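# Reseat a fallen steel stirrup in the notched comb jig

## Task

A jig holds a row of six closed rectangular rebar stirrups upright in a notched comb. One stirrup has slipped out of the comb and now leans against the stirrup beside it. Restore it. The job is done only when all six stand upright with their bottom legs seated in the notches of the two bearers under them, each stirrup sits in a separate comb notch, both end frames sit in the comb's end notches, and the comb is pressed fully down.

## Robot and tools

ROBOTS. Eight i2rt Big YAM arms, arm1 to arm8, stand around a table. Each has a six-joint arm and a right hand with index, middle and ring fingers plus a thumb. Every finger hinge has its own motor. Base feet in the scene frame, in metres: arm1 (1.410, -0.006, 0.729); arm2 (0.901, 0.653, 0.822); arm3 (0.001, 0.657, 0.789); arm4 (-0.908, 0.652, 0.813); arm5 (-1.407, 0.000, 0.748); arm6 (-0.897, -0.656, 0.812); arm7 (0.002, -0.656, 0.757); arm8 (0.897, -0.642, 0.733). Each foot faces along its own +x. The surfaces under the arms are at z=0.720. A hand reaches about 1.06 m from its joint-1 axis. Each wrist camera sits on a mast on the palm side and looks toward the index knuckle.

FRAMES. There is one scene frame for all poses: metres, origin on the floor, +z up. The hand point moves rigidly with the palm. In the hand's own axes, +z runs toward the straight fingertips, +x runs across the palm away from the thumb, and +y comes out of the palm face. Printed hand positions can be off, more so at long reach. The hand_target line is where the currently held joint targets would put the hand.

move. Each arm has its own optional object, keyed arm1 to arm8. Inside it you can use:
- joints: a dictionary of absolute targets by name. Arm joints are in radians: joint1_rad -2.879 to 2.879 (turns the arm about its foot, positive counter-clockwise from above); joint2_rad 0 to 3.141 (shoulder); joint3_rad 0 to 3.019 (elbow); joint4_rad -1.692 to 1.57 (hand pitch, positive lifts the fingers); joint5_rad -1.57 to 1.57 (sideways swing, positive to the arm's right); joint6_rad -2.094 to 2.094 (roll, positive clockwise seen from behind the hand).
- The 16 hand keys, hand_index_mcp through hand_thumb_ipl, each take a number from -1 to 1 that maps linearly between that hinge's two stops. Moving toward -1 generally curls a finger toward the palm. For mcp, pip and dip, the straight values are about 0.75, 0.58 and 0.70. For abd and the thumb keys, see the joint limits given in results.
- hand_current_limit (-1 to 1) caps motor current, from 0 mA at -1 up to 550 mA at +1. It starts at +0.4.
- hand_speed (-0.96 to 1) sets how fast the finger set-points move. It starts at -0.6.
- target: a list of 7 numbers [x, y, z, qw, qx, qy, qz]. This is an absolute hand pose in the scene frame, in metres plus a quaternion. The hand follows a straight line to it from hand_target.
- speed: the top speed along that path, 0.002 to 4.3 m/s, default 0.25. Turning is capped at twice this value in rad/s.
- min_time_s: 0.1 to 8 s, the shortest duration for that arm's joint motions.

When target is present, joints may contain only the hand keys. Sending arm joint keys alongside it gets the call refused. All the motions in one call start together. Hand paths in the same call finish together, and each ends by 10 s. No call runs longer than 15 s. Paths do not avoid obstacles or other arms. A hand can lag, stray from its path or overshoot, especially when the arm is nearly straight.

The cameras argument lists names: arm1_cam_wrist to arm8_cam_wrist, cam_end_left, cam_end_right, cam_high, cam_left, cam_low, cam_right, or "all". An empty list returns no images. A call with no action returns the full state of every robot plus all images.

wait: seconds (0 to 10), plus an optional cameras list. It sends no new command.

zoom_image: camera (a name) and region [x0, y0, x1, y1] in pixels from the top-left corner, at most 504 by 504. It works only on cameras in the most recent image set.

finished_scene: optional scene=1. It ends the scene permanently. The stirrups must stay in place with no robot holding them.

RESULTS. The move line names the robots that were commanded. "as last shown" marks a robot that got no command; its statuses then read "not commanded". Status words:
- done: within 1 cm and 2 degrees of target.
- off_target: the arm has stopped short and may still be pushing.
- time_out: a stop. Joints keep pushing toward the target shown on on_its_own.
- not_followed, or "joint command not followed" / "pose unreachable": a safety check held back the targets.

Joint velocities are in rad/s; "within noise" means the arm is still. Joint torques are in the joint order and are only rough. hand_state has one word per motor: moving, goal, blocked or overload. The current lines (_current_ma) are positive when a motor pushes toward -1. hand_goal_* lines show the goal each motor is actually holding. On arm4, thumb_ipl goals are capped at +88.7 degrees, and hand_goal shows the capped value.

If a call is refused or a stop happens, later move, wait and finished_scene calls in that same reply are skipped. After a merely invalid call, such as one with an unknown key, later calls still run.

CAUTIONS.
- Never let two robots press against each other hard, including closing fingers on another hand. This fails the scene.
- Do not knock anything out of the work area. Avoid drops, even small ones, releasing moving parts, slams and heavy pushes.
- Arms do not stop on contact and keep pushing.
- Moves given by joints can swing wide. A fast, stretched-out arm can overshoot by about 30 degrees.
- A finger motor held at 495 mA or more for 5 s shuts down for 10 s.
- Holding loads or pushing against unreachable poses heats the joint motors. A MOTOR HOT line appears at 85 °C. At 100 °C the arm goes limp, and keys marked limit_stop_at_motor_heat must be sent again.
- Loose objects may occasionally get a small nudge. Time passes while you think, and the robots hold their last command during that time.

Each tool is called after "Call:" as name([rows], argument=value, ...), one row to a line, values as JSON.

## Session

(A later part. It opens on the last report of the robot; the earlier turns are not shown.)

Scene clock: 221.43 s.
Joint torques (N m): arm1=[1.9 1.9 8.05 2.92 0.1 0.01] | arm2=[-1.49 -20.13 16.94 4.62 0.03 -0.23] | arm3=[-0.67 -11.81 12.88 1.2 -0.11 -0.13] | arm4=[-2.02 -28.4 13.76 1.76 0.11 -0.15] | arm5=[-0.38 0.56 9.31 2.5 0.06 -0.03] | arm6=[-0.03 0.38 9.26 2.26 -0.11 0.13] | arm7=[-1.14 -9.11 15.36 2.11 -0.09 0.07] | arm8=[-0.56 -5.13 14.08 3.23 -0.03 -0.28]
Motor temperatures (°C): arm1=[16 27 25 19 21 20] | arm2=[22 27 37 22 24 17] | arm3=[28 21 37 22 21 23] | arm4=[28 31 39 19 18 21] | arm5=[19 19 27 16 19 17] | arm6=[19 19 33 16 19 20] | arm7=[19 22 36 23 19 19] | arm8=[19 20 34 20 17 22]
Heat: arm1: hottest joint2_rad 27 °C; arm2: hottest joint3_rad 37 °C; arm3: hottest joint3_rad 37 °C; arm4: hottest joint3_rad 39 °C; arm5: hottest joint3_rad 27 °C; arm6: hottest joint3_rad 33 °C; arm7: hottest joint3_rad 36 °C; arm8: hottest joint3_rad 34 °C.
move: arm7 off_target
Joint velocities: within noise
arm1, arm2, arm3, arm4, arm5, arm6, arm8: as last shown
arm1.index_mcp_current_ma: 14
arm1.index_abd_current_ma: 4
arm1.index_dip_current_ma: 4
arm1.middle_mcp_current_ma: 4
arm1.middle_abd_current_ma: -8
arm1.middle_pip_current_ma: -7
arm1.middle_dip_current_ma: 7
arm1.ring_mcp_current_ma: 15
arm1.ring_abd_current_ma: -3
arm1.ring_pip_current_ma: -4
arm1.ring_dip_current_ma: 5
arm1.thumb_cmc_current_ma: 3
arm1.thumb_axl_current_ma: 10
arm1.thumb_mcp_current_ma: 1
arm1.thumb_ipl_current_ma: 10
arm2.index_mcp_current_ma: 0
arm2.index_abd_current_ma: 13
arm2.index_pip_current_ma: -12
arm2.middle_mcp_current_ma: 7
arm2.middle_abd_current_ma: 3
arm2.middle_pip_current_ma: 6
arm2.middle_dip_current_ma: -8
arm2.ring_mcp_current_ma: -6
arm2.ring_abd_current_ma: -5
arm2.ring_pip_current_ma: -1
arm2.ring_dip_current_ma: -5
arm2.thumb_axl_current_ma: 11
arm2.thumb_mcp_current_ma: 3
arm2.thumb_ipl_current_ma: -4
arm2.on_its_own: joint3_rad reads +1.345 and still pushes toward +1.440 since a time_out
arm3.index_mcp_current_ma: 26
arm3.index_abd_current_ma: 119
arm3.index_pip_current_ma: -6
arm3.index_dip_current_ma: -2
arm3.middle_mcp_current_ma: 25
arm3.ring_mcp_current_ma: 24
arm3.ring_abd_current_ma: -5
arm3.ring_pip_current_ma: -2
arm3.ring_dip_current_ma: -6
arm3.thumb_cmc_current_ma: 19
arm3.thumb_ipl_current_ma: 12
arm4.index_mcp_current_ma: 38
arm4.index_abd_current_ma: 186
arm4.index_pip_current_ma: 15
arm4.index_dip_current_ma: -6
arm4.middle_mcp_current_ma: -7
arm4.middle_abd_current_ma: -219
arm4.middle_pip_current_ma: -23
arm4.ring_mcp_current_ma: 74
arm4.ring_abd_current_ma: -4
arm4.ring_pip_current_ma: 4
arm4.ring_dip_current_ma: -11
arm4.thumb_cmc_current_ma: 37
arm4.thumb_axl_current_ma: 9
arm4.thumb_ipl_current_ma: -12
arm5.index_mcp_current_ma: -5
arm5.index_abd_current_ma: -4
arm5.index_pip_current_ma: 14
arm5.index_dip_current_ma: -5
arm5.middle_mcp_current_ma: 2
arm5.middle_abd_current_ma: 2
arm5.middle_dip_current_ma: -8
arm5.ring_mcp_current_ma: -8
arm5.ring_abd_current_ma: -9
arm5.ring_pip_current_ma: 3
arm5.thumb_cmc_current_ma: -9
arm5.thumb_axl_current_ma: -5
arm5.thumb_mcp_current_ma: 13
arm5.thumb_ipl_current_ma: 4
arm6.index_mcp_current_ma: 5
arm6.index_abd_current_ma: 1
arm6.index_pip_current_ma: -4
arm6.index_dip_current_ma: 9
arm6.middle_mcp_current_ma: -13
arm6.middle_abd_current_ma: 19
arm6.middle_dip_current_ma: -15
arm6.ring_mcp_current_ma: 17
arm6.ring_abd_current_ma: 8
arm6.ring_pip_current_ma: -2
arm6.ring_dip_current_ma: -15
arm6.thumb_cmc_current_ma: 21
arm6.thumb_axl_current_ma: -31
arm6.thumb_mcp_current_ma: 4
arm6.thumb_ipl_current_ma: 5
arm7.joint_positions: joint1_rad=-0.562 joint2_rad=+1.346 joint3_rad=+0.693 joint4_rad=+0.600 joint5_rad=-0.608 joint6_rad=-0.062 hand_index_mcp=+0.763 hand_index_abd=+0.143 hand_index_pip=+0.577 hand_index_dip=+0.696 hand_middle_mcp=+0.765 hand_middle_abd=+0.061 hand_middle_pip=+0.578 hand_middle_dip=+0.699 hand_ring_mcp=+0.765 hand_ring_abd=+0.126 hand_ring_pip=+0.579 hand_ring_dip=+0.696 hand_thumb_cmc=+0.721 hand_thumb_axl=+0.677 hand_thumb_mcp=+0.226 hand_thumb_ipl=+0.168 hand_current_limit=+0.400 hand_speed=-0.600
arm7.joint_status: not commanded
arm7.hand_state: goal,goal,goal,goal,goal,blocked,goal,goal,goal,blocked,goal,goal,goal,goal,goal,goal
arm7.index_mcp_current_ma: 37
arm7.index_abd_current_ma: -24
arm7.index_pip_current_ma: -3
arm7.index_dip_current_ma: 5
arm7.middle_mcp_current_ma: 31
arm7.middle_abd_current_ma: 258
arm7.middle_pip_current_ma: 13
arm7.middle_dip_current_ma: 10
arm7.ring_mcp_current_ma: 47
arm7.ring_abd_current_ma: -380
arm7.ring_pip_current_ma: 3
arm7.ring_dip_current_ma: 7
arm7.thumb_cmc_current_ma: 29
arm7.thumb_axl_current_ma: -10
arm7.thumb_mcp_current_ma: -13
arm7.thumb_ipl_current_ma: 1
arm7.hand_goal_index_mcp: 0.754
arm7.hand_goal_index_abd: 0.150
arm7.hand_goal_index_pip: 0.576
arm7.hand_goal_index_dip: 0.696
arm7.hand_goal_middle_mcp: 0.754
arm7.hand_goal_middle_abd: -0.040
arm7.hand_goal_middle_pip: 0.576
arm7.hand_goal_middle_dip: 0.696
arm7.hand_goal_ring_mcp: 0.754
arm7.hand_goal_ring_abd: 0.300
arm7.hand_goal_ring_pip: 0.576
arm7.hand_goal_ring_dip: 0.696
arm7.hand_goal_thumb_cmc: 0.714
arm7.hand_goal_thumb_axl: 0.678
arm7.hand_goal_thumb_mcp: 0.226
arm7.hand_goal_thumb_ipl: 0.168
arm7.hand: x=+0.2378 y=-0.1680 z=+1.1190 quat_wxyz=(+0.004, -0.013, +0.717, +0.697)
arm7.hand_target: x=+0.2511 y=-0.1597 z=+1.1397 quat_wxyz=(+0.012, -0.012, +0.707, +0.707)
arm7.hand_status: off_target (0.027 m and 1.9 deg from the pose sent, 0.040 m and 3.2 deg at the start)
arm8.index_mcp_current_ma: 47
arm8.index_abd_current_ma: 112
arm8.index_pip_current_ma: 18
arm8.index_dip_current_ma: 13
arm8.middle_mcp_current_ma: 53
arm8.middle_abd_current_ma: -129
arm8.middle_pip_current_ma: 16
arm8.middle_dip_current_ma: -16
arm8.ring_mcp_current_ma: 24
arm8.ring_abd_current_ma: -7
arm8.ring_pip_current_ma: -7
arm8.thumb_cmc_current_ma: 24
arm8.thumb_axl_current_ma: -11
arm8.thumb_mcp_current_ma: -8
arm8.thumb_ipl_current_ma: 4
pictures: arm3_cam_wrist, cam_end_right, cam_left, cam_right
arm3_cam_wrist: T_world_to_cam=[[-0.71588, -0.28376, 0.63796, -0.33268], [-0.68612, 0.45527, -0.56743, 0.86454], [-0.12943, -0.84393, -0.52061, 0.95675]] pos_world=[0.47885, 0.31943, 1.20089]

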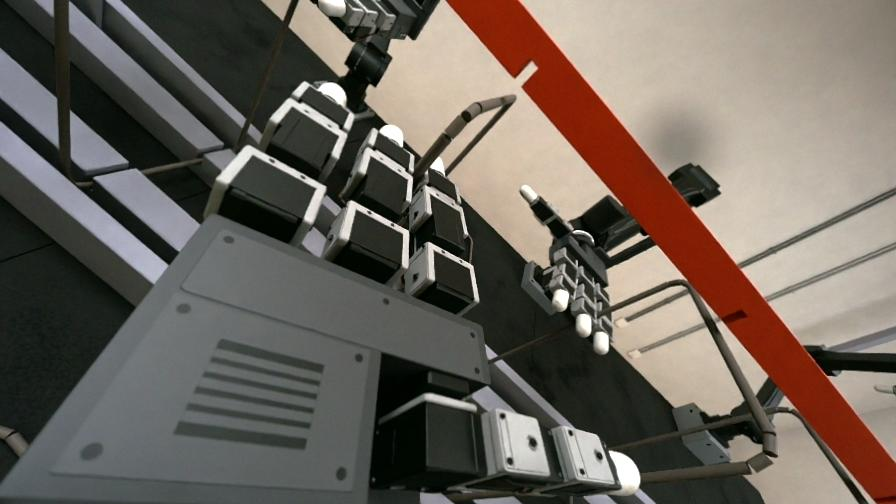

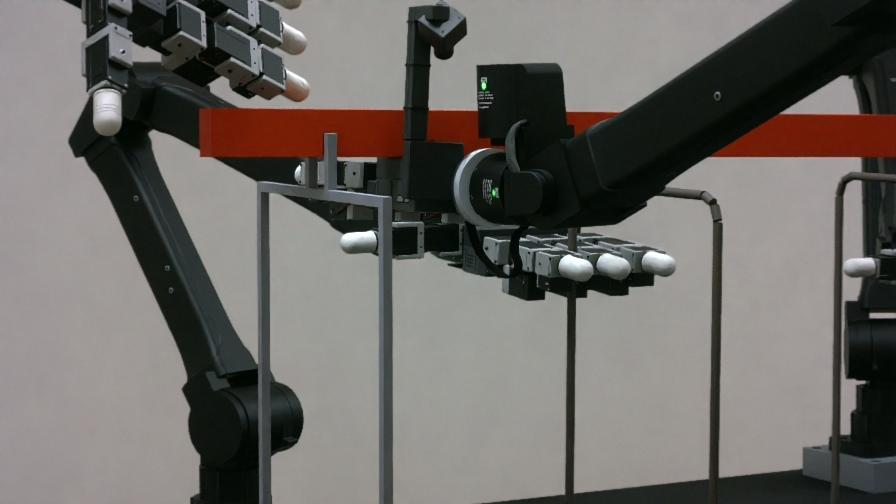

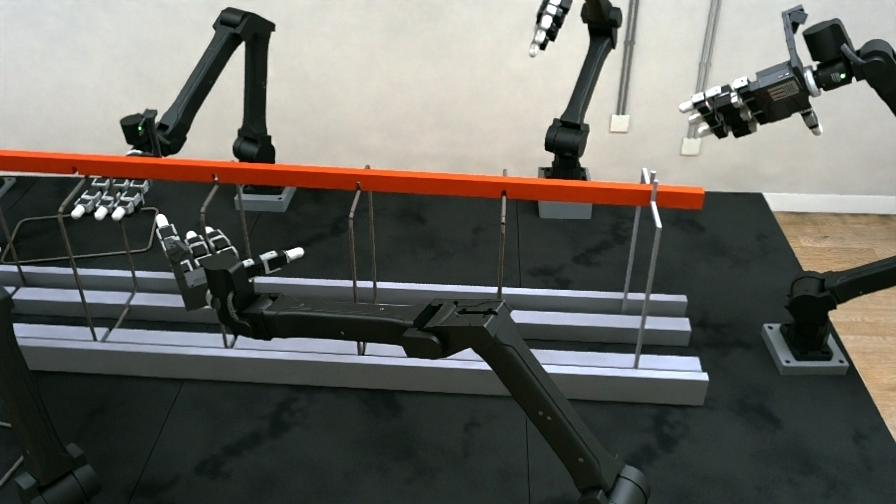

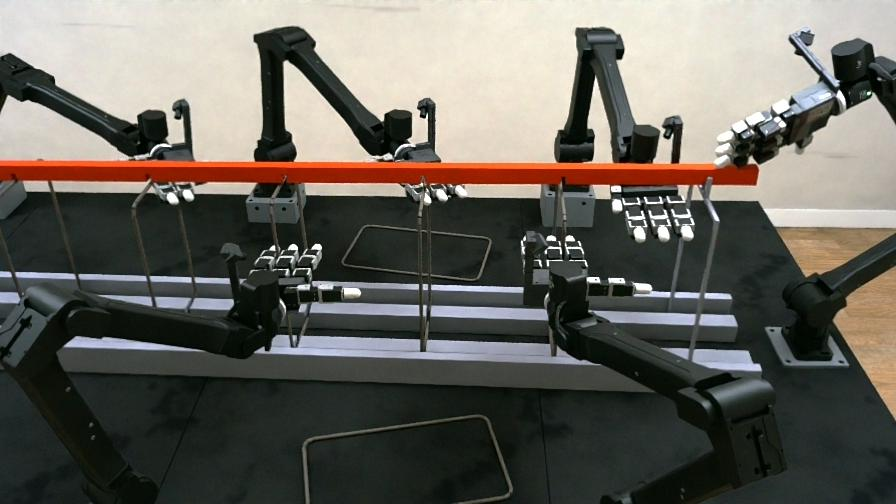

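Call:
move(cameras=["arm1_cam_wrist", "arm7_cam_wrist", "arm8_cam_wrist", "arm2_cam_wrist", "arm4_cam_wrist", "arm6_cam_wrist", "cam_high", "cam_low"])

Call:
zoom_image(camera="arm1_cam_wrist", region=[430, 60, 690, 260])

Call:
zoom_image(camera="cam_high", region=[250, 200, 450, 350])

Call:
zoom_image(camera="cam_low", region=[400, 180, 650, 380])

Scene clock: 234.63 s.
Joint torques (N m): arm1=[1.49 2.61 8.01 3.04 0.12 0.01] | arm2=[-1.49 -20.19 16.92 4.62 0.03 -0.22] | arm3=[-0.67 -11.81 12.89 1.18 -0.11 -0.13] | arm4=[-0.79 -27.93 13.6 1.59 0.09 -0.19] | arm5=[-0.32 0.56 9.31 2.48 0.06 -0.02] | arm6=[-0.03 0.44 9.25 2.25 -0.1 0.13] | arm7=[-1.14 -8.94 15.42 2.1 -0.09 0.06] | arm8=[-0.62 -5.13 14.08 3.3 -0.04 -0.27]
Motor temperatures (°C): arm1=[16 27 25 19 21 20] | arm2=[22 27 39 22 24 17] | arm3=[28 21 38 22 21 23] | arm4=[28 31 39 19 18 21] | arm5=[19 19 27 16 19 17] | arm6=[19 19 33 16 19 20] | arm7=[19 23 37 23 19 19] | arm8=[19 20 34 20 16 22]
Heat: arm1: hottest joint2_rad 27 °C; arm2: hottest joint3_rad 39 °C; arm3: hottest joint3_rad 38 °C; arm4: hottest joint3_rad 39 °C; arm5: hottest joint3_rad 27 °C; arm6: hottest joint3_rad 33 °C; arm7: hottest joint3_rad 37 °C; arm8: hottest joint3_rad 34 °C.
Joint velocities: within noise
arm1.joint_positions: joint1_rad=+0.242 joint2_rad=+0.555 joint3_rad=+1.408 joint4_rad=-1.215 joint5_rad=-0.003 joint6_rad=+1.053 hand_index_mcp=+0.769 hand_index_abd=+0.001 hand_index_pip=+0.577 hand_index_dip=+0.696 hand_middle_mcp=+0.769 hand_middle_abd=+0.002 hand_middle_pip=+0.577 hand_middle_dip=+0.696 hand_ring_mcp=+0.772 hand_ring_abd=+0.001 hand_ring_pip=+0.577 hand_ring_dip=+0.696 hand_thumb_cmc=+0.728 hand_thumb_axl=+0.677 hand_thumb_mcp=+0.224 hand_thumb_ipl=+0.168 hand_current_limit=+0.400 hand_speed=-0.600
arm1.joint_status: not commanded
arm1.hand_state: goal,goal,goal,goal,goal,goal,goal,goal,goal,goal,goal,goal,goal,goal,goal,goal
arm1.index_mcp_current_ma: 10
arm1.index_abd_current_ma: 10
arm1.index_pip_current_ma: 8
arm1.index_dip_current_ma: 4
arm1.middle_mcp_current_ma: 7
arm1.middle_abd_current_ma: -4
arm1.middle_pip_current_ma: -8
arm1.middle_dip_current_ma: 2
arm1.ring_mcp_current_ma: 7
arm1.ring_abd_current_ma: -6
arm1.ring_pip_current_ma: -8
arm1.ring_dip_current_ma: 12
arm1.thumb_cmc_current_ma: -9
arm1.thumb_axl_current_ma: 6
arm1.thumb_mcp_current_ma: 7
arm1.thumb_ipl_current_ma: 3
arm1.hand_goal_index_mcp: 0.754
arm1.hand_goal_index_abd: 0.000
arm1.hand_goal_index_pip: 0.576
arm1.hand_goal_index_dip: 0.696
arm1.hand_goal_middle_mcp: 0.754
arm1.hand_goal_middle_abd: 0.000
arm1.hand_goal_middle_pip: 0.576
arm1.hand_goal_middle_dip: 0.696
arm1.hand_goal_ring_mcp: 0.754
arm1.hand_goal_ring_abd: 0.000
arm1.hand_goal_ring_pip: 0.576
arm1.hand_goal_ring_dip: 0.696
arm1.hand_goal_thumb_cmc: 0.714
arm1.hand_goal_thumb_axl: 0.678
arm1.hand_goal_thumb_mcp: 0.226
arm1.hand_goal_thumb_ipl: 0.168
arm1.hand: x=+1.1657 y=+0.0276 z=+1.3357 quat_wxyz=(+0.562, +0.304, -0.765, -0.071) (m; scene frame)
arm1.hand_target: x=+1.1648 y=+0.0262 z=+1.3383 quat_wxyz=(+0.572, +0.302, -0.760, -0.069) (m; scene frame)
arm1.hand_status: not commanded
arm2.joint_positions: joint1_rad=+0.142 joint2_rad=+1.735 joint3_rad=+1.345 joint4_rad=+0.393 joint5_rad=+0.125 joint6_rad=+0.019 hand_index_mcp=+0.771 hand_index_abd=+0.005 hand_index_pip=+0.577 hand_index_dip=+0.696 hand_middle_mcp=+0.772 hand_middle_abd=+0.000 hand_middle_pip=+0.577 hand_middle_dip=+0.696 hand_ring_mcp=+0.772 hand_ring_abd=+0.002 hand_ring_pip=+0.577 hand_ring_dip=+0.696 hand_thumb_cmc=+0.742 hand_thumb_axl=+0.683 hand_thumb_mcp=-0.738 hand_thumb_ipl=+0.176 hand_current_limit=+0.400 hand_speed=-0.600
arm2.joint_status: not commanded
arm2.hand_state: goal,goal,goal,goal,goal,goal,goal,goal,goal,goal,goal,goal,blocked,goal,blocked,goal
arm2.index_mcp_current_ma: 5
arm2.index_abd_current_ma: 13
arm2.index_pip_current_ma: -4
arm2.index_dip_current_ma: 13
arm2.middle_mcp_current_ma: 1
arm2.middle_abd_current_ma: 16
arm2.middle_pip_current_ma: 7
arm2.middle_dip_current_ma: -11
arm2.ring_mcp_current_ma: -13
arm2.ring_abd_current_ma: 3
arm2.ring_pip_current_ma: 11
arm2.ring_dip_current_ma: -7
arm2.thumb_cmc_current_ma: 7
arm2.thumb_axl_current_ma: -6
arm2.thumb_mcp_current_ma: 2
arm2.thumb_ipl_current_ma: 4
arm2.hand_goal_index_mcp: 0.754
arm2.hand_goal_index_abd: 0.000
arm2.hand_goal_index_pip: 0.576
arm2.hand_goal_index_dip: 0.696
arm2.hand_goal_middle_mcp: 0.754
arm2.hand_goal_middle_abd: 0.000
arm2.hand_goal_middle_pip: 0.576
arm2.hand_goal_middle_dip: 0.696
arm2.hand_goal_ring_mcp: 0.754
arm2.hand_goal_ring_abd: 0.000
arm2.hand_goal_ring_pip: 0.576
arm2.hand_goal_ring_dip: 0.696
arm2.hand_goal_thumb_cmc: 0.714
arm2.hand_goal_thumb_axl: 0.678
arm2.hand_goal_thumb_mcp: -0.780
arm2.hand_goal_thumb_ipl: 0.168
arm2.on_its_own: joint3_rad reads +1.345 and still pushes toward +1.440 since a time_out
arm2.hand: x=+0.9647 y=-0.0923 z=+1.2565 quat_wxyz=(+0.709, +0.705, +0.003, +0.008) (m; scene frame)
arm2.hand_target: x=+0.9524 y=-0.0669 z=+1.3681 quat_wxyz=(+0.774, +0.633, -0.004, +0.005) (m; scene frame)
arm2.hand_status: not commanded
arm3.joint_positions: joint1_rad=+0.961 joint2_rad=+1.684 joint3_rad=+1.118 joint4_rad=+0.548 joint5_rad=+0.481 joint6_rad=+0.004 hand_index_mcp=+0.771 hand_index_abd=-0.032 hand_index_pip=+0.577 hand_index_dip=+0.696 hand_middle_mcp=+0.769 hand_middle_abd=+0.030 hand_middle_pip=+0.577 hand_middle_dip=+0.696 hand_ring_mcp=+0.768 hand_ring_abd=+0.001 hand_ring_pip=+0.577 hand_ring_dip=+0.696 hand_thumb_cmc=+0.728 hand_thumb_axl=+0.677 hand_thumb_mcp=+0.228 hand_thumb_ipl=+0.168 hand_current_limit=+0.400 hand_speed=-0.600
arm3.joint_status: not commanded
arm3.hand_state: goal,blocked,goal,goal,goal,blocked,goal,goal,goal,goal,goal,goal,goal,goal,goal,goal
arm3.index_mcp_current_ma: 27
arm3.index_abd_current_ma: 123
arm3.index_pip_current_ma: -6
arm3.index_dip_current_ma: -3
arm3.middle_mcp_current_ma: 24
arm3.middle_abd_current_ma: -192
arm3.middle_pip_current_ma: 3
arm3.middle_dip_current_ma: -10
arm3.ring_mcp_current_ma: 27
arm3.ring_abd_current_ma: -3
arm3.ring_pip_current_ma: -3
arm3.ring_dip_current_ma: -2
arm3.thumb_cmc_current_ma: 21
arm3.thumb_axl_current_ma: -2
arm3.thumb_mcp_current_ma: 0
arm3.thumb_ipl_current_ma: 9
arm3.hand_goal_index_mcp: 0.754
arm3.hand_goal_index_abd: -0.150
arm3.hand_goal_index_pip: 0.576
arm3.hand_goal_index_dip: 0.696
arm3.hand_goal_middle_mcp: 0.754
arm3.hand_goal_middle_abd: 0.190
arm3.hand_goal_middle_pip: 0.576
arm3.hand_goal_middle_dip: 0.696
arm3.hand_goal_ring_mcp: 0.754
arm3.hand_goal_ring_abd: 0.000
arm3.hand_goal_ring_pip: 0.576
arm3.hand_goal_ring_dip: 0.696
arm3.hand_goal_thumb_cmc: 0.714
arm3.hand_goal_thumb_axl: 0.678
arm3.hand_goal_thumb_mcp: 0.226
arm3.hand_goal_thumb_ipl: 0.168
arm3.hand: x=+0.4760 y=+0.1779 z=+1.1754 quat_wxyz=(+0.690, +0.689, +0.157, +0.157) (m; scene frame)
arm3.hand_target: x=+0.4800 y=+0.1635 z=+1.1768 quat_wxyz=(+0.690, +0.690, +0.153, +0.153) (m; scene frame)
arm3.hand_status: not commanded
arm4.joint_positions: joint1_rad=+1.171 joint2_rad=+2.289 joint3_rad=+2.042 joint4_rad=+0.219 joint5_rad=+0.612 joint6_rad=+0.000 hand_index_mcp=+0.766 hand_index_abd=-0.077 hand_index_pip=+0.577 hand_index_dip=+0.696 hand_middle_mcp=+0.755 hand_middle_abd=+0.032 hand_middle_pip=+0.570 hand_middle_dip=+0.690 hand_ring_mcp=+0.317 hand_ring_abd=-0.005 hand_ring_pip=+0.577 hand_ring_dip=+0.696 hand_thumb_cmc=+0.721 hand_thumb_axl=+0.677 hand_thumb_mcp=+0.226 hand_thumb_ipl=+0.168 hand_current_limit=+0.400 hand_speed=-0.600
arm4.joint_status: not commanded
arm4.hand_state: goal,blocked,goal,goal,goal,blocked,goal,goal,goal,goal,goal,goal,goal,goal,goal,goal
arm4.index_mcp_current_ma: 39
arm4.index_abd_current_ma: 173
arm4.index_pip_current_ma: 5
arm4.index_dip_current_ma: -2
arm4.middle_mcp_current_ma: -1
arm4.middle_abd_current_ma: -216
arm4.middle_pip_current_ma: -37
arm4.middle_dip_current_ma: -17
arm4.ring_mcp_current_ma: 62
arm4.ring_abd_current_ma: 2
arm4.ring_pip_current_ma: -2
arm4.ring_dip_current_ma: -8
arm4.thumb_cmc_current_ma: 32
arm4.thumb_axl_current_ma: -13
arm4.thumb_mcp_current_ma: 9
arm4.thumb_ipl_current_ma: -12
arm4.hand_goal_index_mcp: 0.754
arm4.hand_goal_index_abd: -0.150
arm4.hand_goal_index_pip: 0.576
arm4.hand_goal_index_dip: 0.696
arm4.hand_goal_middle_mcp: 0.754
arm4.hand_goal_middle_abd: 0.120
arm4.hand_goal_middle_pip: 0.576
arm4.hand_goal_middle_dip: 0.696
arm4.hand_goal_ring_mcp: 0.300
arm4.hand_goal_ring_abd: 0.000
arm4.hand_goal_ring_pip: 0.576
arm4.hand_goal_ring_dip: 0.696
arm4.hand_goal_thumb_cmc: 0.714
arm4.hand_goal_thumb_axl: 0.678
arm4.hand_goal_thumb_mcp: 0.226
arm4.hand_goal_thumb_ipl: 0.168
arm4.hand: x=-0.1406 y=+0.1722 z=+1.1727 quat_wxyz=(+0.674, +0.690, +0.191, +0.184) (m; scene frame)
arm4.hand_target: x=-0.1407 y=+0.1637 z=+1.1886 quat_wxyz=(+0.683, +0.683, +0.183, +0.183) (m; scene frame)
arm4.hand_status: not commanded
arm5.joint_positions: joint1_rad=-0.432 joint2_rad=+0.645 joint3_rad=+1.439 joint4_rad=-1.339 joint5_rad=-0.024 joint6_rad=+1.060 hand_index_mcp=+0.756 hand_index_abd=+0.000 hand_index_pip=+0.577 hand_index_dip=+0.696 hand_middle_mcp=+0.755 hand_middle_abd=+0.000 hand_middle_pip=+0.577 hand_middle_dip=+0.696 hand_ring_mcp=+0.755 hand_ring_abd=+0.000 hand_ring_pip=+0.577 hand_ring_dip=+0.696 hand_thumb_cmc=+0.716 hand_thumb_axl=+0.677 hand_thumb_mcp=+0.226 hand_thumb_ipl=+0.168 hand_current_limit=+0.400 hand_speed=-0.600
arm5.joint_status: not commanded
arm5.hand_state: goal,goal,goal,goal,goal,goal,goal,goal,goal,goal,goal,goal,goal,goal,goal,goal
arm5.index_mcp_current_ma: 2
arm5.index_abd_current_ma: 2
arm5.index_pip_current_ma: 12
arm5.index_dip_current_ma: -2
arm5.middle_mcp_current_ma: 3
arm5.middle_abd_current_ma: 1
arm5.middle_pip_current_ma: 3
arm5.middle_dip_current_ma: -4
arm5.ring_mcp_current_ma: -9
arm5.ring_abd_current_ma: -5
arm5.ring_pip_current_ma: -4
arm5.ring_dip_current_ma: 0
arm5.thumb_cmc_current_ma: -6
arm5.thumb_axl_current_ma: -3
arm5.thumb_mcp_current_ma: 4
arm5.thumb_ipl_current_ma: 5
arm5.hand_goal_index_mcp: 0.754
arm5.hand_goal_index_abd: 0.000
arm5.hand_goal_index_pip: 0.576
arm5.hand_goal_index_dip: 0.696
arm5.hand_goal_middle_mcp: 0.754
arm5.hand_goal_middle_abd: 0.000
arm5.hand_goal_middle_pip: 0.576
arm5.hand_goal_middle_dip: 0.696
arm5.hand_goal_ring_mcp: 0.754
arm5.hand_goal_ring_abd: 0.000
arm5.hand_goal_ring_pip: 0.576
arm5.hand_goal_ring_dip: 0.696
arm5.hand_goal_thumb_cmc: 0.714
arm5.hand_goal_thumb_axl: 0.678
arm5.hand_goal_thumb_mcp: 0.226
arm5.hand_goal_thumb_ipl: 0.168
arm5.hand: x=-1.2037 y=-0.1707 z=+1.3222 quat_wxyz=(+0.202, +0.869, +0.061, +0.447) (m; scene frame)
arm5.hand_target: x=-1.2066 y=-0.1696 z=+1.3357 quat_wxyz=(+0.208, +0.861, +0.061, +0.459) (m; scene frame)
arm5.hand_status: not commanded
arm6.joint_positions: joint1_rad=-0.427 joint2_rad=+0.616 joint3_rad=+1.414 joint4_rad=-1.179 joint5_rad=-0.072 joint6_rad=+1.122 hand_index_mcp=+0.754 hand_index_abd=+0.003 hand_index_pip=+0.577 hand_index_dip=+0.696 hand_middle_mcp=+0.754 hand_middle_abd=+0.002 hand_middle_pip=+0.577 hand_middle_dip=+0.696 hand_ring_mcp=+0.754 hand_ring_abd=+0.003 hand_ring_pip=+0.577 hand_ring_dip=+0.696 hand_thumb_cmc=+0.714 hand_thumb_axl=+0.677 hand_thumb_mcp=+0.226 hand_thumb_ipl=+0.168 hand_current_limit=+0.400 hand_speed=-0.600
arm6.joint_status: not commanded
arm6.hand_state: goal,goal,goal,goal,goal,goal,goal,goal,goal,goal,goal,goal,goal,goal,goal,goal
arm6.index_mcp_current_ma: 8
arm6.index_abd_current_ma: -1
arm6.index_pip_current_ma: -16
arm6.index_dip_current_ma: 2
arm6.middle_mcp_current_ma: -16
arm6.middle_abd_current_ma: 9
arm6.middle_pip_current_ma: -3
arm6.middle_dip_current_ma: 14
arm6.ring_mcp_current_ma: -4
arm6.ring_abd_current_ma: -2
arm6.ring_pip_current_ma: 6
arm6.ring_dip_current_ma: -19
arm6.thumb_cmc_current_ma: 23
arm6.thumb_axl_current_ma: -3
arm6.thumb_mcp_current_ma: 31
arm6.thumb_ipl_current_ma: -1
arm6.hand_goal_index_mcp: 0.754
arm6.hand_goal_index_abd: 0.000
arm6.hand_goal_index_pip: 0.576
arm6.hand_goal_index_dip: 0.696
arm6.hand_goal_middle_mcp: 0.754
arm6.hand_goal_middle_abd: 0.000
arm6.hand_goal_middle_pip: 0.576
arm6.hand_goal_middle_dip: 0.696
arm6.hand_goal_ring_mcp: 0.754
arm6.hand_goal_ring_abd: 0.000
arm6.hand_goal_ring_pip: 0.576
arm6.hand_goal_ring_dip: 0.696
arm6.hand_goal_thumb_cmc: 0.714
arm6.hand_goal_thumb_axl: 0.678
arm6.hand_goal_thumb_mcp: 0.226
arm6.hand_goal_thumb_ipl: 0.168
arm6.hand: x=-0.7181 y=-0.4521 z=+1.4107 quat_wxyz=(-0.228, +0.562, +0.607, +0.514) (m; scene frame)
arm6.hand_target: x=-0.7194 y=-0.4553 z=+1.4202 quat_wxyz=(-0.231, +0.558, +0.603, +0.522) (m; scene frame)
arm6.hand_status: not commanded
arm7.joint_positions: joint1_rad=-0.562 joint2_rad=+1.346 joint3_rad=+0.693 joint4_rad=+0.600 joint5_rad=-0.608 joint6_rad=-0.061 hand_index_mcp=+0.763 hand_index_abd=+0.143 hand_index_pip=+0.577 hand_index_dip=+0.696 hand_middle_mcp=+0.765 hand_middle_abd=+0.061 hand_middle_pip=+0.578 hand_middle_dip=+0.699 hand_ring_mcp=+0.765 hand_ring_abd=+0.126 hand_ring_pip=+0.579 hand_ring_dip=+0.696 hand_thumb_cmc=+0.721 hand_thumb_axl=+0.677 hand_thumb_mcp=+0.226 hand_thumb_ipl=+0.168 hand_current_limit=+0.400 hand_speed=-0.600
arm7.joint_status: not commanded
arm7.hand_state: goal,goal,goal,goal,goal,blocked,goal,goal,goal,blocked,goal,goal,goal,goal,goal,goal
arm7.index_mcp_current_ma: 39
arm7.index_abd_current_ma: -25
arm7.index_pip_current_ma: -2
arm7.index_dip_current_ma: 4
arm7.middle_mcp_current_ma: 32
arm7.middle_abd_current_ma: 253
arm7.middle_pip_current_ma: 19
arm7.middle_dip_current_ma: 9
arm7.ring_mcp_current_ma: 47
arm7.ring_abd_current_ma: -381
arm7.ring_pip_current_ma: 2
arm7.ring_dip_current_ma: 4
arm7.thumb_cmc_current_ma: 25
arm7.thumb_axl_current_ma: -5
arm7.thumb_mcp_current_ma: -11
arm7.thumb_ipl_current_ma: 1
arm7.hand_goal_index_mcp: 0.754
arm7.hand_goal_index_abd: 0.150
arm7.hand_goal_index_pip: 0.576
arm7.hand_goal_index_dip: 0.696
arm7.hand_goal_middle_mcp: 0.754
arm7.hand_goal_middle_abd: -0.040
arm7.hand_goal_middle_pip: 0.576
arm7.hand_goal_middle_dip: 0.696
arm7.hand_goal_ring_mcp: 0.754
arm7.hand_goal_ring_abd: 0.300
arm7.hand_goal_ring_pip: 0.576
arm7.hand_goal_ring_dip: 0.696
arm7.hand_goal_thumb_cmc: 0.714
arm7.hand_goal_thumb_axl: 0.678
arm7.hand_goal_thumb_mcp: 0.226
arm7.hand_goal_thumb_ipl: 0.168
arm7.hand: x=+0.2378 y=-0.1680 z=+1.1190 quat_wxyz=(+0.004, -0.013, +0.717, +0.697) (m; scene frame)
arm7.hand_target: x=+0.2511 y=-0.1597 z=+1.1396 quat_wxyz=(+0.012, -0.012, +0.707, +0.707) (m; scene frame)
arm7.hand_status: off_target (0.027 m and 1.9 deg from the pose sent, 0.040 m and 3.2 deg at the start)
arm8.joint_positions: joint1_rad=+0.401 joint2_rad=+1.012 joint3_rad=+0.651 joint4_rad=+0.296 joint5_rad=+0.411 joint6_rad=+0.018 hand_index_mcp=+0.785 hand_index_abd=-0.030 hand_index_pip=+0.577 hand_index_dip=+0.696 hand_middle_mcp=+0.784 hand_middle_abd=+0.036 hand_middle_pip=+0.577 hand_middle_dip=+0.696 hand_ring_mcp=+0.780 hand_ring_abd=-0.006 hand_ring_pip=+0.577 hand_ring_dip=+0.696 hand_thumb_cmc=+0.737 hand_thumb_axl=+0.677 hand_thumb_mcp=+0.225 hand_thumb_ipl=+0.168 hand_current_limit=+0.400 hand_speed=-0.600
arm8.joint_status: not commanded
arm8.hand_state: blocked,blocked,goal,goal,blocked,blocked,goal,goal,blocked,goal,goal,goal,blocked,goal,goal,goal
arm8.index_mcp_current_ma: 31
arm8.index_abd_current_ma: 117
arm8.index_pip_current_ma: 12
arm8.index_dip_current_ma: -7
arm8.middle_mcp_current_ma: 53
arm8.middle_abd_current_ma: -129
arm8.middle_pip_current_ma: 1
arm8.middle_dip_current_ma: -15
arm8.ring_mcp_current_ma: 26
arm8.ring_abd_current_ma: -10
arm8.ring_pip_current_ma: 2
arm8.ring_dip_current_ma: 5
arm8.thumb_cmc_current_ma: 25
arm8.thumb_axl_current_ma: -10
arm8.thumb_mcp_current_ma: -5
arm8.thumb_ipl_current_ma: 13
arm8.hand_goal_index_mcp: 0.754
arm8.hand_goal_index_abd: -0.150
arm8.hand_goal_index_pip: 0.576
arm8.hand_goal_index_dip: 0.696
arm8.hand_goal_middle_mcp: 0.754
arm8.hand_goal_middle_abd: 0.190
arm8.hand_goal_middle_pip: 0.576
arm8.hand_goal_middle_dip: 0.696
arm8.hand_goal_ring_mcp: 0.754
arm8.hand_goal_ring_abd: 0.000
arm8.hand_goal_ring_pip: 0.576
arm8.hand_goal_ring_dip: 0.696
arm8.hand_goal_thumb_cmc: 0.714
arm8.hand_goal_thumb_axl: 0.678
arm8.hand_goal_thumb_mcp: 0.226
arm8.hand_goal_thumb_ipl: 0.168
arm8.hand: x=+0.7897 y=-0.1822 z=+1.1568 quat_wxyz=(+0.002, -0.007, +0.726, +0.687) (m; scene frame)
arm8.hand_target: x=+0.7910 y=-0.1760 z=+1.1862 quat_wxyz=(+0.000, +0.000, +0.707, +0.707) (m; scene frame)
arm8.hand_status: not commanded
pictures: arm1_cam_wrist, arm2_cam_wrist, arm4_cam_wrist, arm6_cam_wrist, arm7_cam_wrist, arm8_cam_wrist, cam_high, cam_low
camera_calibration:
arm1_cam_wrist: T_world_to_cam=[[-0.11149, 0.92779, -0.35606, 0.61322], [0.95395, -0.0005, -0.29998, -0.76236], [-0.2785, -0.37311, -0.885, 1.63745]] pos_world=[1.25164, 0.04163, 1.4388]
arm2_cam_wrist: T_world_to_cam=[[-0.75701, -0.02256, 0.65302, -0.05869], [-0.48025, 0.69687, -0.53266, 1.15469], [-0.44306, -0.71684, -0.53837, 1.1672]] pos_world=[1.02725, 0.0307, 1.28177]
arm4_cam_wrist: T_world_to_cam=[[-0.68307, -0.38293, 0.62191, -0.73052], [-0.72935, 0.4022, -0.55343, 0.43359], [-0.0382, -0.83163, -0.55402, 0.91486]] pos_world=[-0.14781, 0.30669, 1.20113]
arm7_cam_wrist: T_world_to_cam=[[0.78006, 0.03505, 0.62473, -0.84675], [0.42013, -0.76923, -0.48143, 0.25862], [0.46369, 0.63801, -0.61477, 0.80525]] pos_world=[0.17847, -0.28514, 1.14854]
arm8_cam_wrist: T_world_to_cam=[[0.77899, 0.10741, 0.61777, -1.26856], [0.48617, -0.72566, -0.48688, 0.00627], [0.39599, 0.67962, -0.6175, 0.65092]] pos_world=[0.72739, -0.30157, 1.18867]

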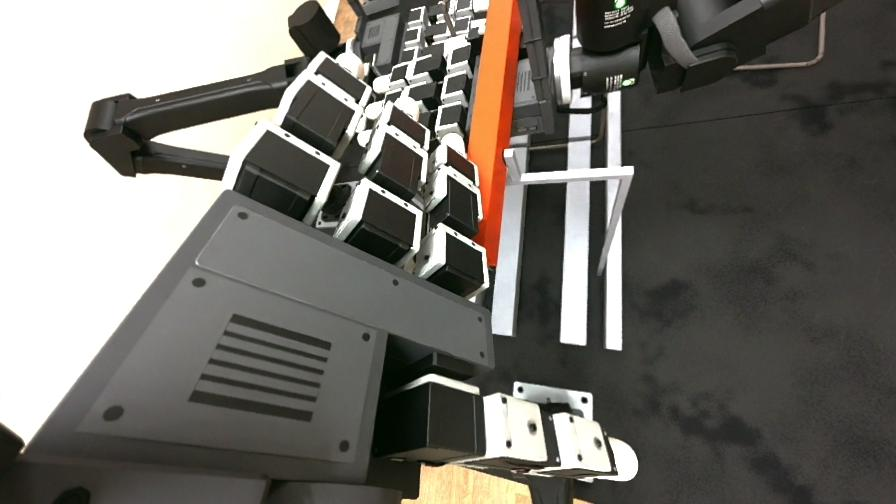

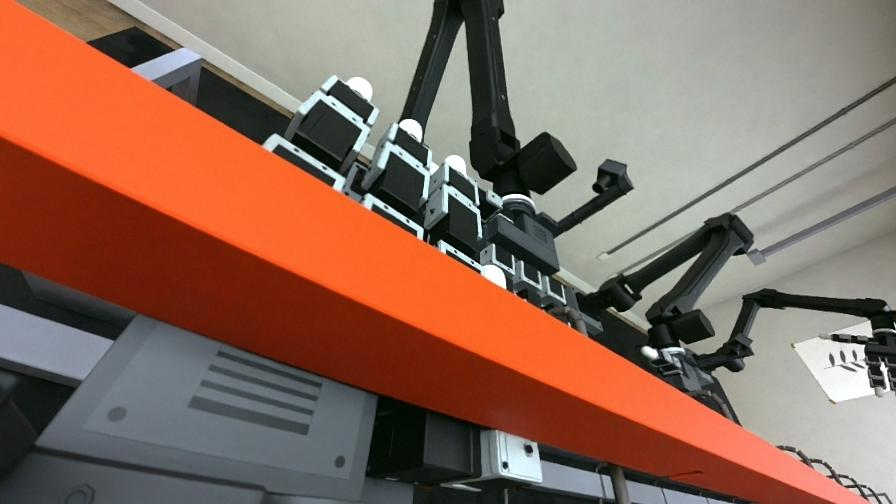

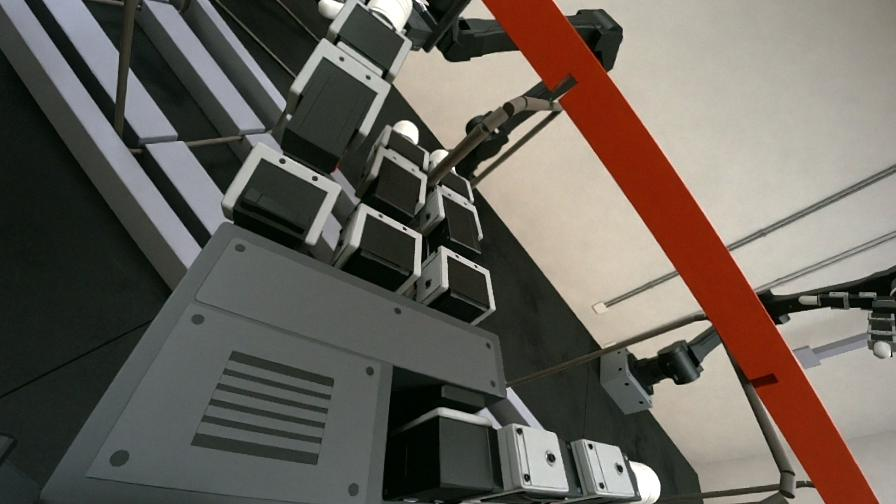

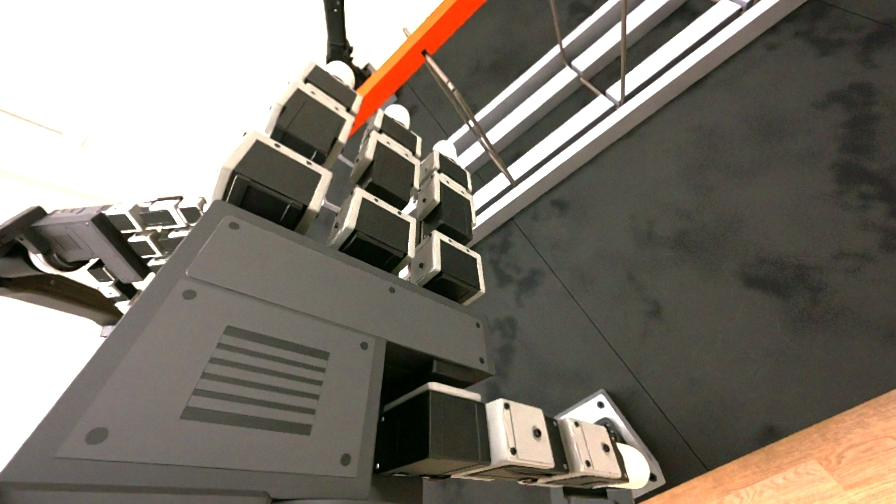

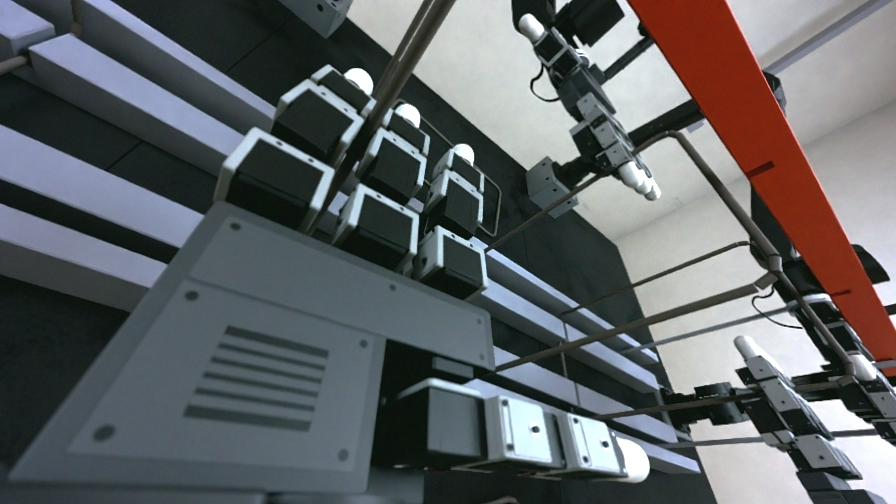

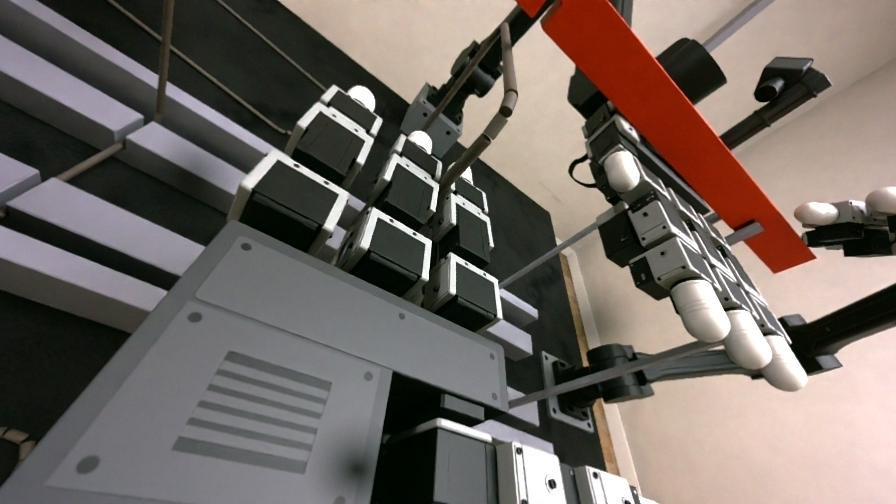

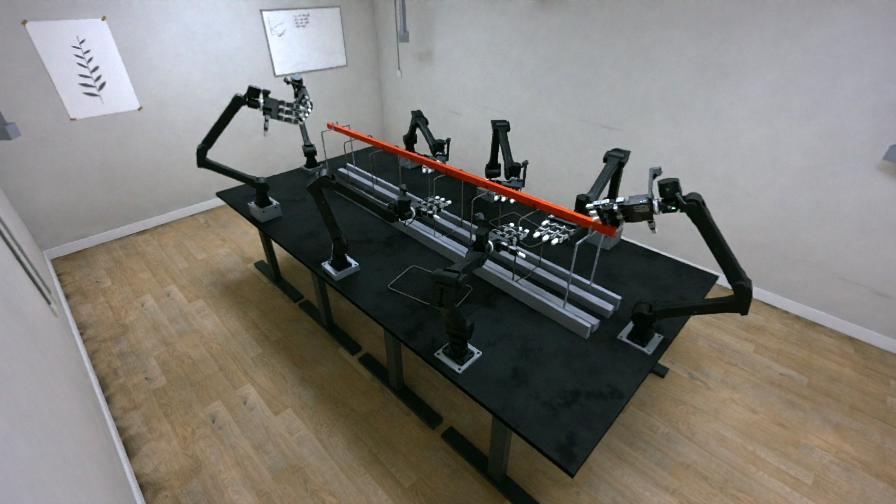

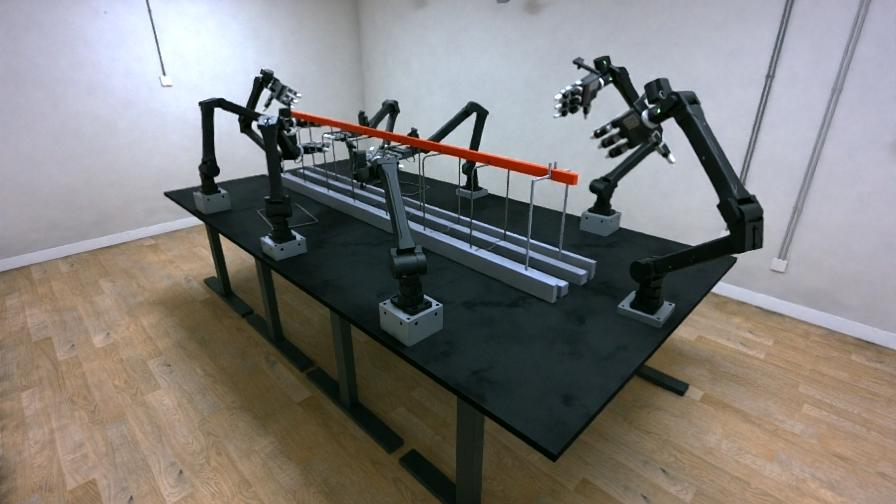

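Scaled by 1.938.

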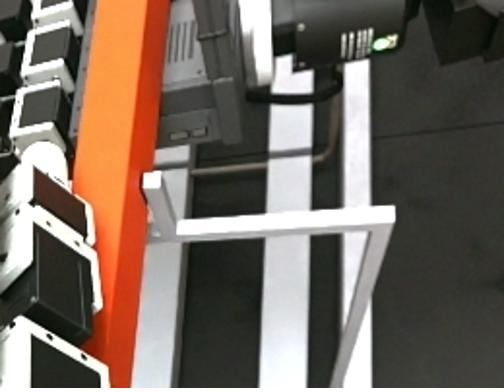

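Scaled by 2.520.

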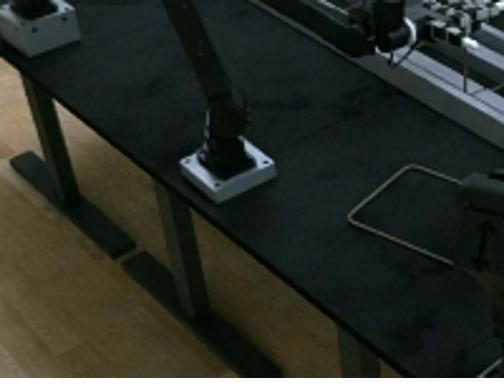

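Scaled by 2.016.

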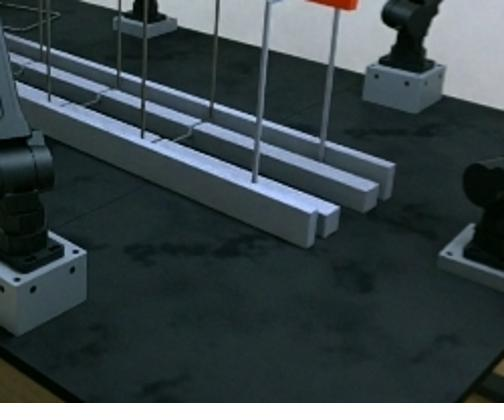

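Call:
move(arm7={"target": [0.266, -0.158, 1.139, 0, 0, 0.7071, 0.7071], "speed": 0.05}, cameras=["cam_right", "cam_left"])

Call:
zoom_image(camera="cam_right", region=[265, 160, 315, 210])

Call:
zoom_image(camera="cam_left", region=[50, 150, 110, 210])

Call:
zoom_image(camera="cam_right", region=[230, 150, 450, 370])

Scene clock: 239.47 s.
Joint torques (N m): arm1=[1.55 2.14 8.05 3.21 0.09 0.02] | arm2=[-1.55 -20.13 16.94 4.63 0.03 -0.23] | arm3=[-0.67 -11.81 12.89 1.18 -0.11 -0.13] | arm4=[-0.91 -28.04 13.64 1.44 0.06 -0.1] | arm5=[-0.38 0.62 9.31 2.5 0.05 -0.03] | arm6=[-0.03 0.44 9.25 2.25 -0.1 0.13] | arm7=[-1.08 -9.58 15.25 2.11 -0.13 0.05] | arm8=[-0.56 -5.13 14.08 3.29 -0.02 -0.27]
Motor temperatures (°C): arm1=[16 27 25 19 21 20] | arm2=[22 27 39 22 24 17] | arm3=[28 21 38 22 21 23] | arm4=[28 32 39 19 18 21] | arm5=[19 19 27 16 19 17] | arm6=[19 19 33 16 19 20] | arm7=[19 23 38 23 19 19] | arm8=[19 20 34 20 16 22]
Heat: arm1: hottest joint2_rad 27 °C; arm2: hottest joint3_rad 39 °C; arm3: hottest joint3_rad 38 °C; arm4: hottest joint3_rad 39 °C; arm5: hottest joint3_rad 27 °C; arm6: hottest joint3_rad 33 °C; arm7: hottest joint3_rad 38 °C; arm8: hottest joint3_rad 34 °C.
move: arm7 off_target
Joint velocities: within noise
arm1, arm2, arm3, arm4, arm5, arm6, arm8: as last shown
arm1.index_mcp_current_ma: 9
arm1.index_abd_current_ma: 3
arm1.index_dip_current_ma: 9
arm1.middle_mcp_current_ma: 2
arm1.middle_abd_current_ma: -6
arm1.middle_pip_current_ma: -1
arm1.middle_dip_current_ma: 7
arm1.ring_mcp_current_ma: 0
arm1.ring_abd_current_ma: -11
arm1.ring_pip_current_ma: -14
arm1.ring_dip_current_ma: 6
arm1.thumb_cmc_current_ma: -11
arm1.thumb_axl_current_ma: 9
arm1.thumb_mcp_current_ma: 1
arm1.thumb_ipl_current_ma: -1
arm2.index_mcp_current_ma: 6
arm2.index_abd_current_ma: 3
arm2.index_pip_current_ma: -13
arm2.index_dip_current_ma: 12
arm2.middle_mcp_current_ma: -4
arm2.middle_abd_current_ma: 4
arm2.middle_pip_current_ma: 0
arm2.middle_dip_current_ma: -10
arm2.ring_mcp_current_ma: -7
arm2.ring_abd_current_ma: 13
arm2.ring_pip_current_ma: 4
arm2.ring_dip_current_ma: -11
arm2.thumb_cmc_current_ma: 8
arm2.thumb_axl_current_ma: 10
arm2.thumb_mcp_current_ma: -2
arm2.thumb_ipl_current_ma: 3
arm2.on_its_own: joint3_rad reads +1.345 and still pushes toward +1.440 since a time_out
arm3.index_mcp_current_ma: 29
arm3.index_abd_current_ma: 121
arm3.index_dip_current_ma: -5
arm3.middle_mcp_current_ma: 23
arm3.middle_abd_current_ma: -191
arm3.middle_pip_current_ma: -1
arm3.middle_dip_current_ma: -11
arm3.ring_abd_current_ma: -4
arm3.ring_pip_current_ma: 0
arm3.ring_dip_current_ma: -4
arm3.thumb_cmc_current_ma: 19
arm3.thumb_axl_current_ma: 0
arm3.thumb_mcp_current_ma: 3
arm3.thumb_ipl_current_ma: 11
arm4.index_mcp_current_ma: 45
arm4.index_abd_current_ma: 188
arm4.index_pip_current_ma: 2
arm4.middle_mcp_current_ma: -18
arm4.middle_abd_current_ma: -225
arm4.middle_pip_current_ma: -27
arm4.middle_dip_current_ma: -19
arm4.ring_mcp_current_ma: 74
arm4.ring_abd_current_ma: -4
arm4.ring_pip_current_ma: -5
arm4.ring_dip_current_ma: 2
arm4.thumb_cmc_current_ma: 31
arm4.thumb_axl_current_ma: 8
arm4.thumb_mcp_current_ma: -3
arm4.thumb_ipl_current_ma: -6
arm5.index_mcp_current_ma: -3
arm5.index_abd_current_ma: 0
arm5.index_pip_current_ma: 13
arm5.index_dip_current_ma: -11
arm5.middle_mcp_current_ma: 7
arm5.middle_abd_current_ma: 7
arm5.middle_dip_current_ma: -6
arm5.ring_mcp_current_ma: -5
arm5.ring_abd_current_ma: -10
arm5.ring_pip_current_ma: 0
arm5.ring_dip_current_ma: -3
arm5.thumb_cmc_current_ma: -7
arm5.thumb_axl_current_ma: -7
arm5.thumb_mcp_current_ma: 9
arm5.thumb_ipl_current_ma: 3
arm6.index_mcp_current_ma: 3
arm6.index_abd_current_ma: 3
arm6.index_pip_current_ma: 1
arm6.index_dip_current_ma: 4
arm6.middle_mcp_current_ma: 10
arm6.middle_abd_current_ma: 22
arm6.middle_pip_current_ma: 13
arm6.middle_dip_current_ma: 1
arm6.ring_mcp_current_ma: -6
arm6.ring_abd_current_ma: -10
arm6.ring_pip_current_ma: 8
arm6.ring_dip_current_ma: -6
arm6.thumb_cmc_current_ma: 14
arm6.thumb_axl_current_ma: -11
arm6.thumb_mcp_current_ma: -2
arm6.thumb_ipl_current_ma: -15
arm7.joint_positions: joint1_rad=-0.585 joint2_rad=+1.363 joint3_rad=+0.711 joint4_rad=+0.600 joint5_rad=-0.630 joint6_rad=-0.024 hand_index_mcp=+0.763 hand_index_abd=+0.144 hand_index_pip=+0.577 hand_index_dip=+0.696 hand_middle_mcp=+0.765 hand_middle_abd=+0.061 hand_middle_pip=+0.578 hand_middle_dip=+0.699 hand_ring_mcp=+0.765 hand_ring_abd=+0.126 hand_ring_pip=+0.579 hand_ring_dip=+0.696 hand_thumb_cmc=+0.721 hand_thumb_axl=+0.677 hand_thumb_mcp=+0.226 hand_thumb_ipl=+0.168 hand_current_limit=+0.400 hand_speed=-0.600
arm7.joint_status: not commanded
arm7.hand_state: goal,goal,goal,goal,goal,blocked,goal,goal,goal,blocked,goal,goal,goal,goal,goal,goal
arm7.index_mcp_current_ma: 42
arm7.index_abd_current_ma: -25
arm7.index_pip_current_ma: -5
arm7.index_dip_current_ma: 4
arm7.middle_mcp_current_ma: 35
arm7.middle_abd_current_ma: 261
arm7.middle_pip_current_ma: 14
arm7.middle_dip_current_ma: 8
arm7.ring_mcp_current_ma: 49
arm7.ring_abd_current_ma: -384
arm7.ring_pip_current_ma: 6
arm7.ring_dip_current_ma: 4
arm7.thumb_cmc_current_ma: 24
arm7.thumb_axl_current_ma: -5
arm7.thumb_mcp_current_ma: -10
arm7.thumb_ipl_current_ma: -1
arm7.hand_goal_index_mcp: 0.754
arm7.hand_goal_index_abd: 0.150
arm7.hand_goal_index_pip: 0.576
arm7.hand_goal_index_dip: 0.696
arm7.hand_goal_middle_mcp: 0.754
arm7.hand_goal_middle_abd: -0.040
arm7.hand_goal_middle_pip: 0.576
arm7.hand_goal_middle_dip: 0.696
arm7.hand_goal_ring_mcp: 0.754
arm7.hand_goal_ring_abd: 0.300
arm7.hand_goal_ring_pip: 0.576
arm7.hand_goal_ring_dip: 0.696
arm7.hand_goal_thumb_cmc: 0.714
arm7.hand_goal_thumb_axl: 0.678
arm7.hand_goal_thumb_mcp: 0.226
arm7.hand_goal_thumb_ipl: 0.168
arm7.hand: x=+0.2526 y=-0.1676 z=+1.1180 quat_wxyz=(-0.009, +0.002, +0.717, +0.697)
arm7.hand_target: x=+0.2652 y=-0.1597 z=+1.1388 quat_wxyz=(+0.000, +0.000, +0.707, +0.707)
arm7.hand_status: off_target (0.027 m and 2.0 deg from the pose sent, 0.036 m and 2.3 deg at the start)
arm8.index_mcp_current_ma: 29
arm8.index_abd_current_ma: 113
arm8.index_pip_current_ma: 16
arm8.index_dip_current_ma: 5
arm8.middle_mcp_current_ma: 43
arm8.middle_abd_current_ma: -135
arm8.middle_pip_current_ma: 15
arm8.middle_dip_current_ma: -12
arm8.ring_mcp_current_ma: 45
arm8.ring_abd_current_ma: -14
arm8.ring_pip_current_ma: 11
arm8.thumb_cmc_current_ma: 14
arm8.thumb_axl_current_ma: -8
arm8.thumb_mcp_current_ma: 1
arm8.thumb_ipl_current_ma: 0
pictures: cam_left, cam_right

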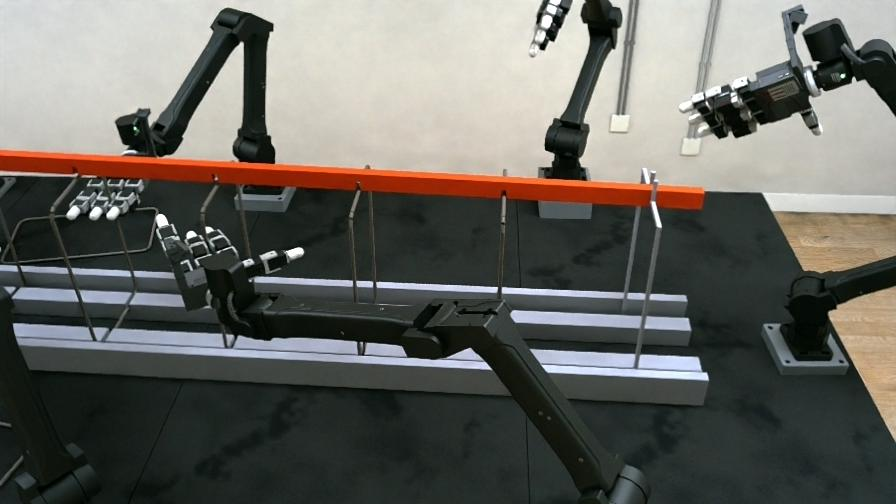

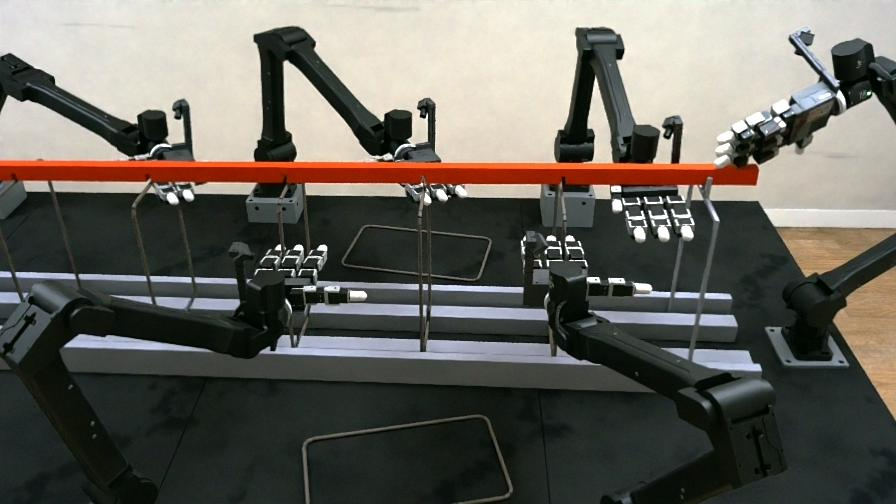

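Scaled by 10.080.

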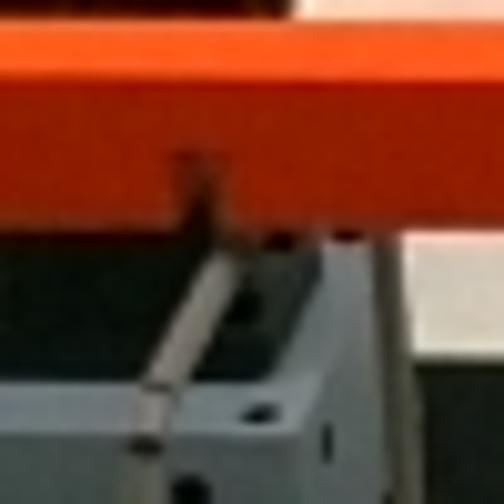

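Scaled by 8.400.

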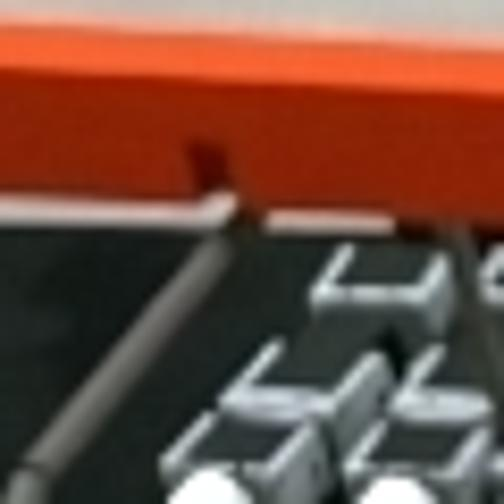

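Scaled by 2.291.

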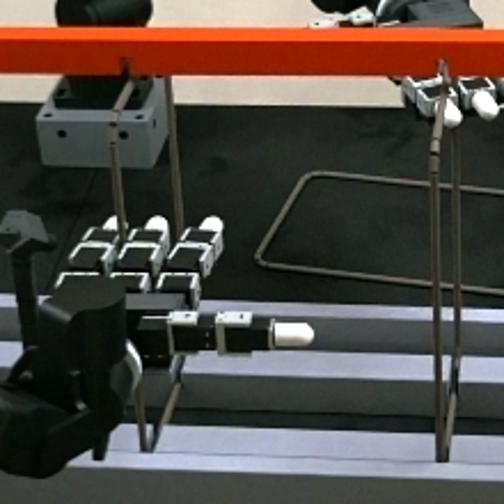

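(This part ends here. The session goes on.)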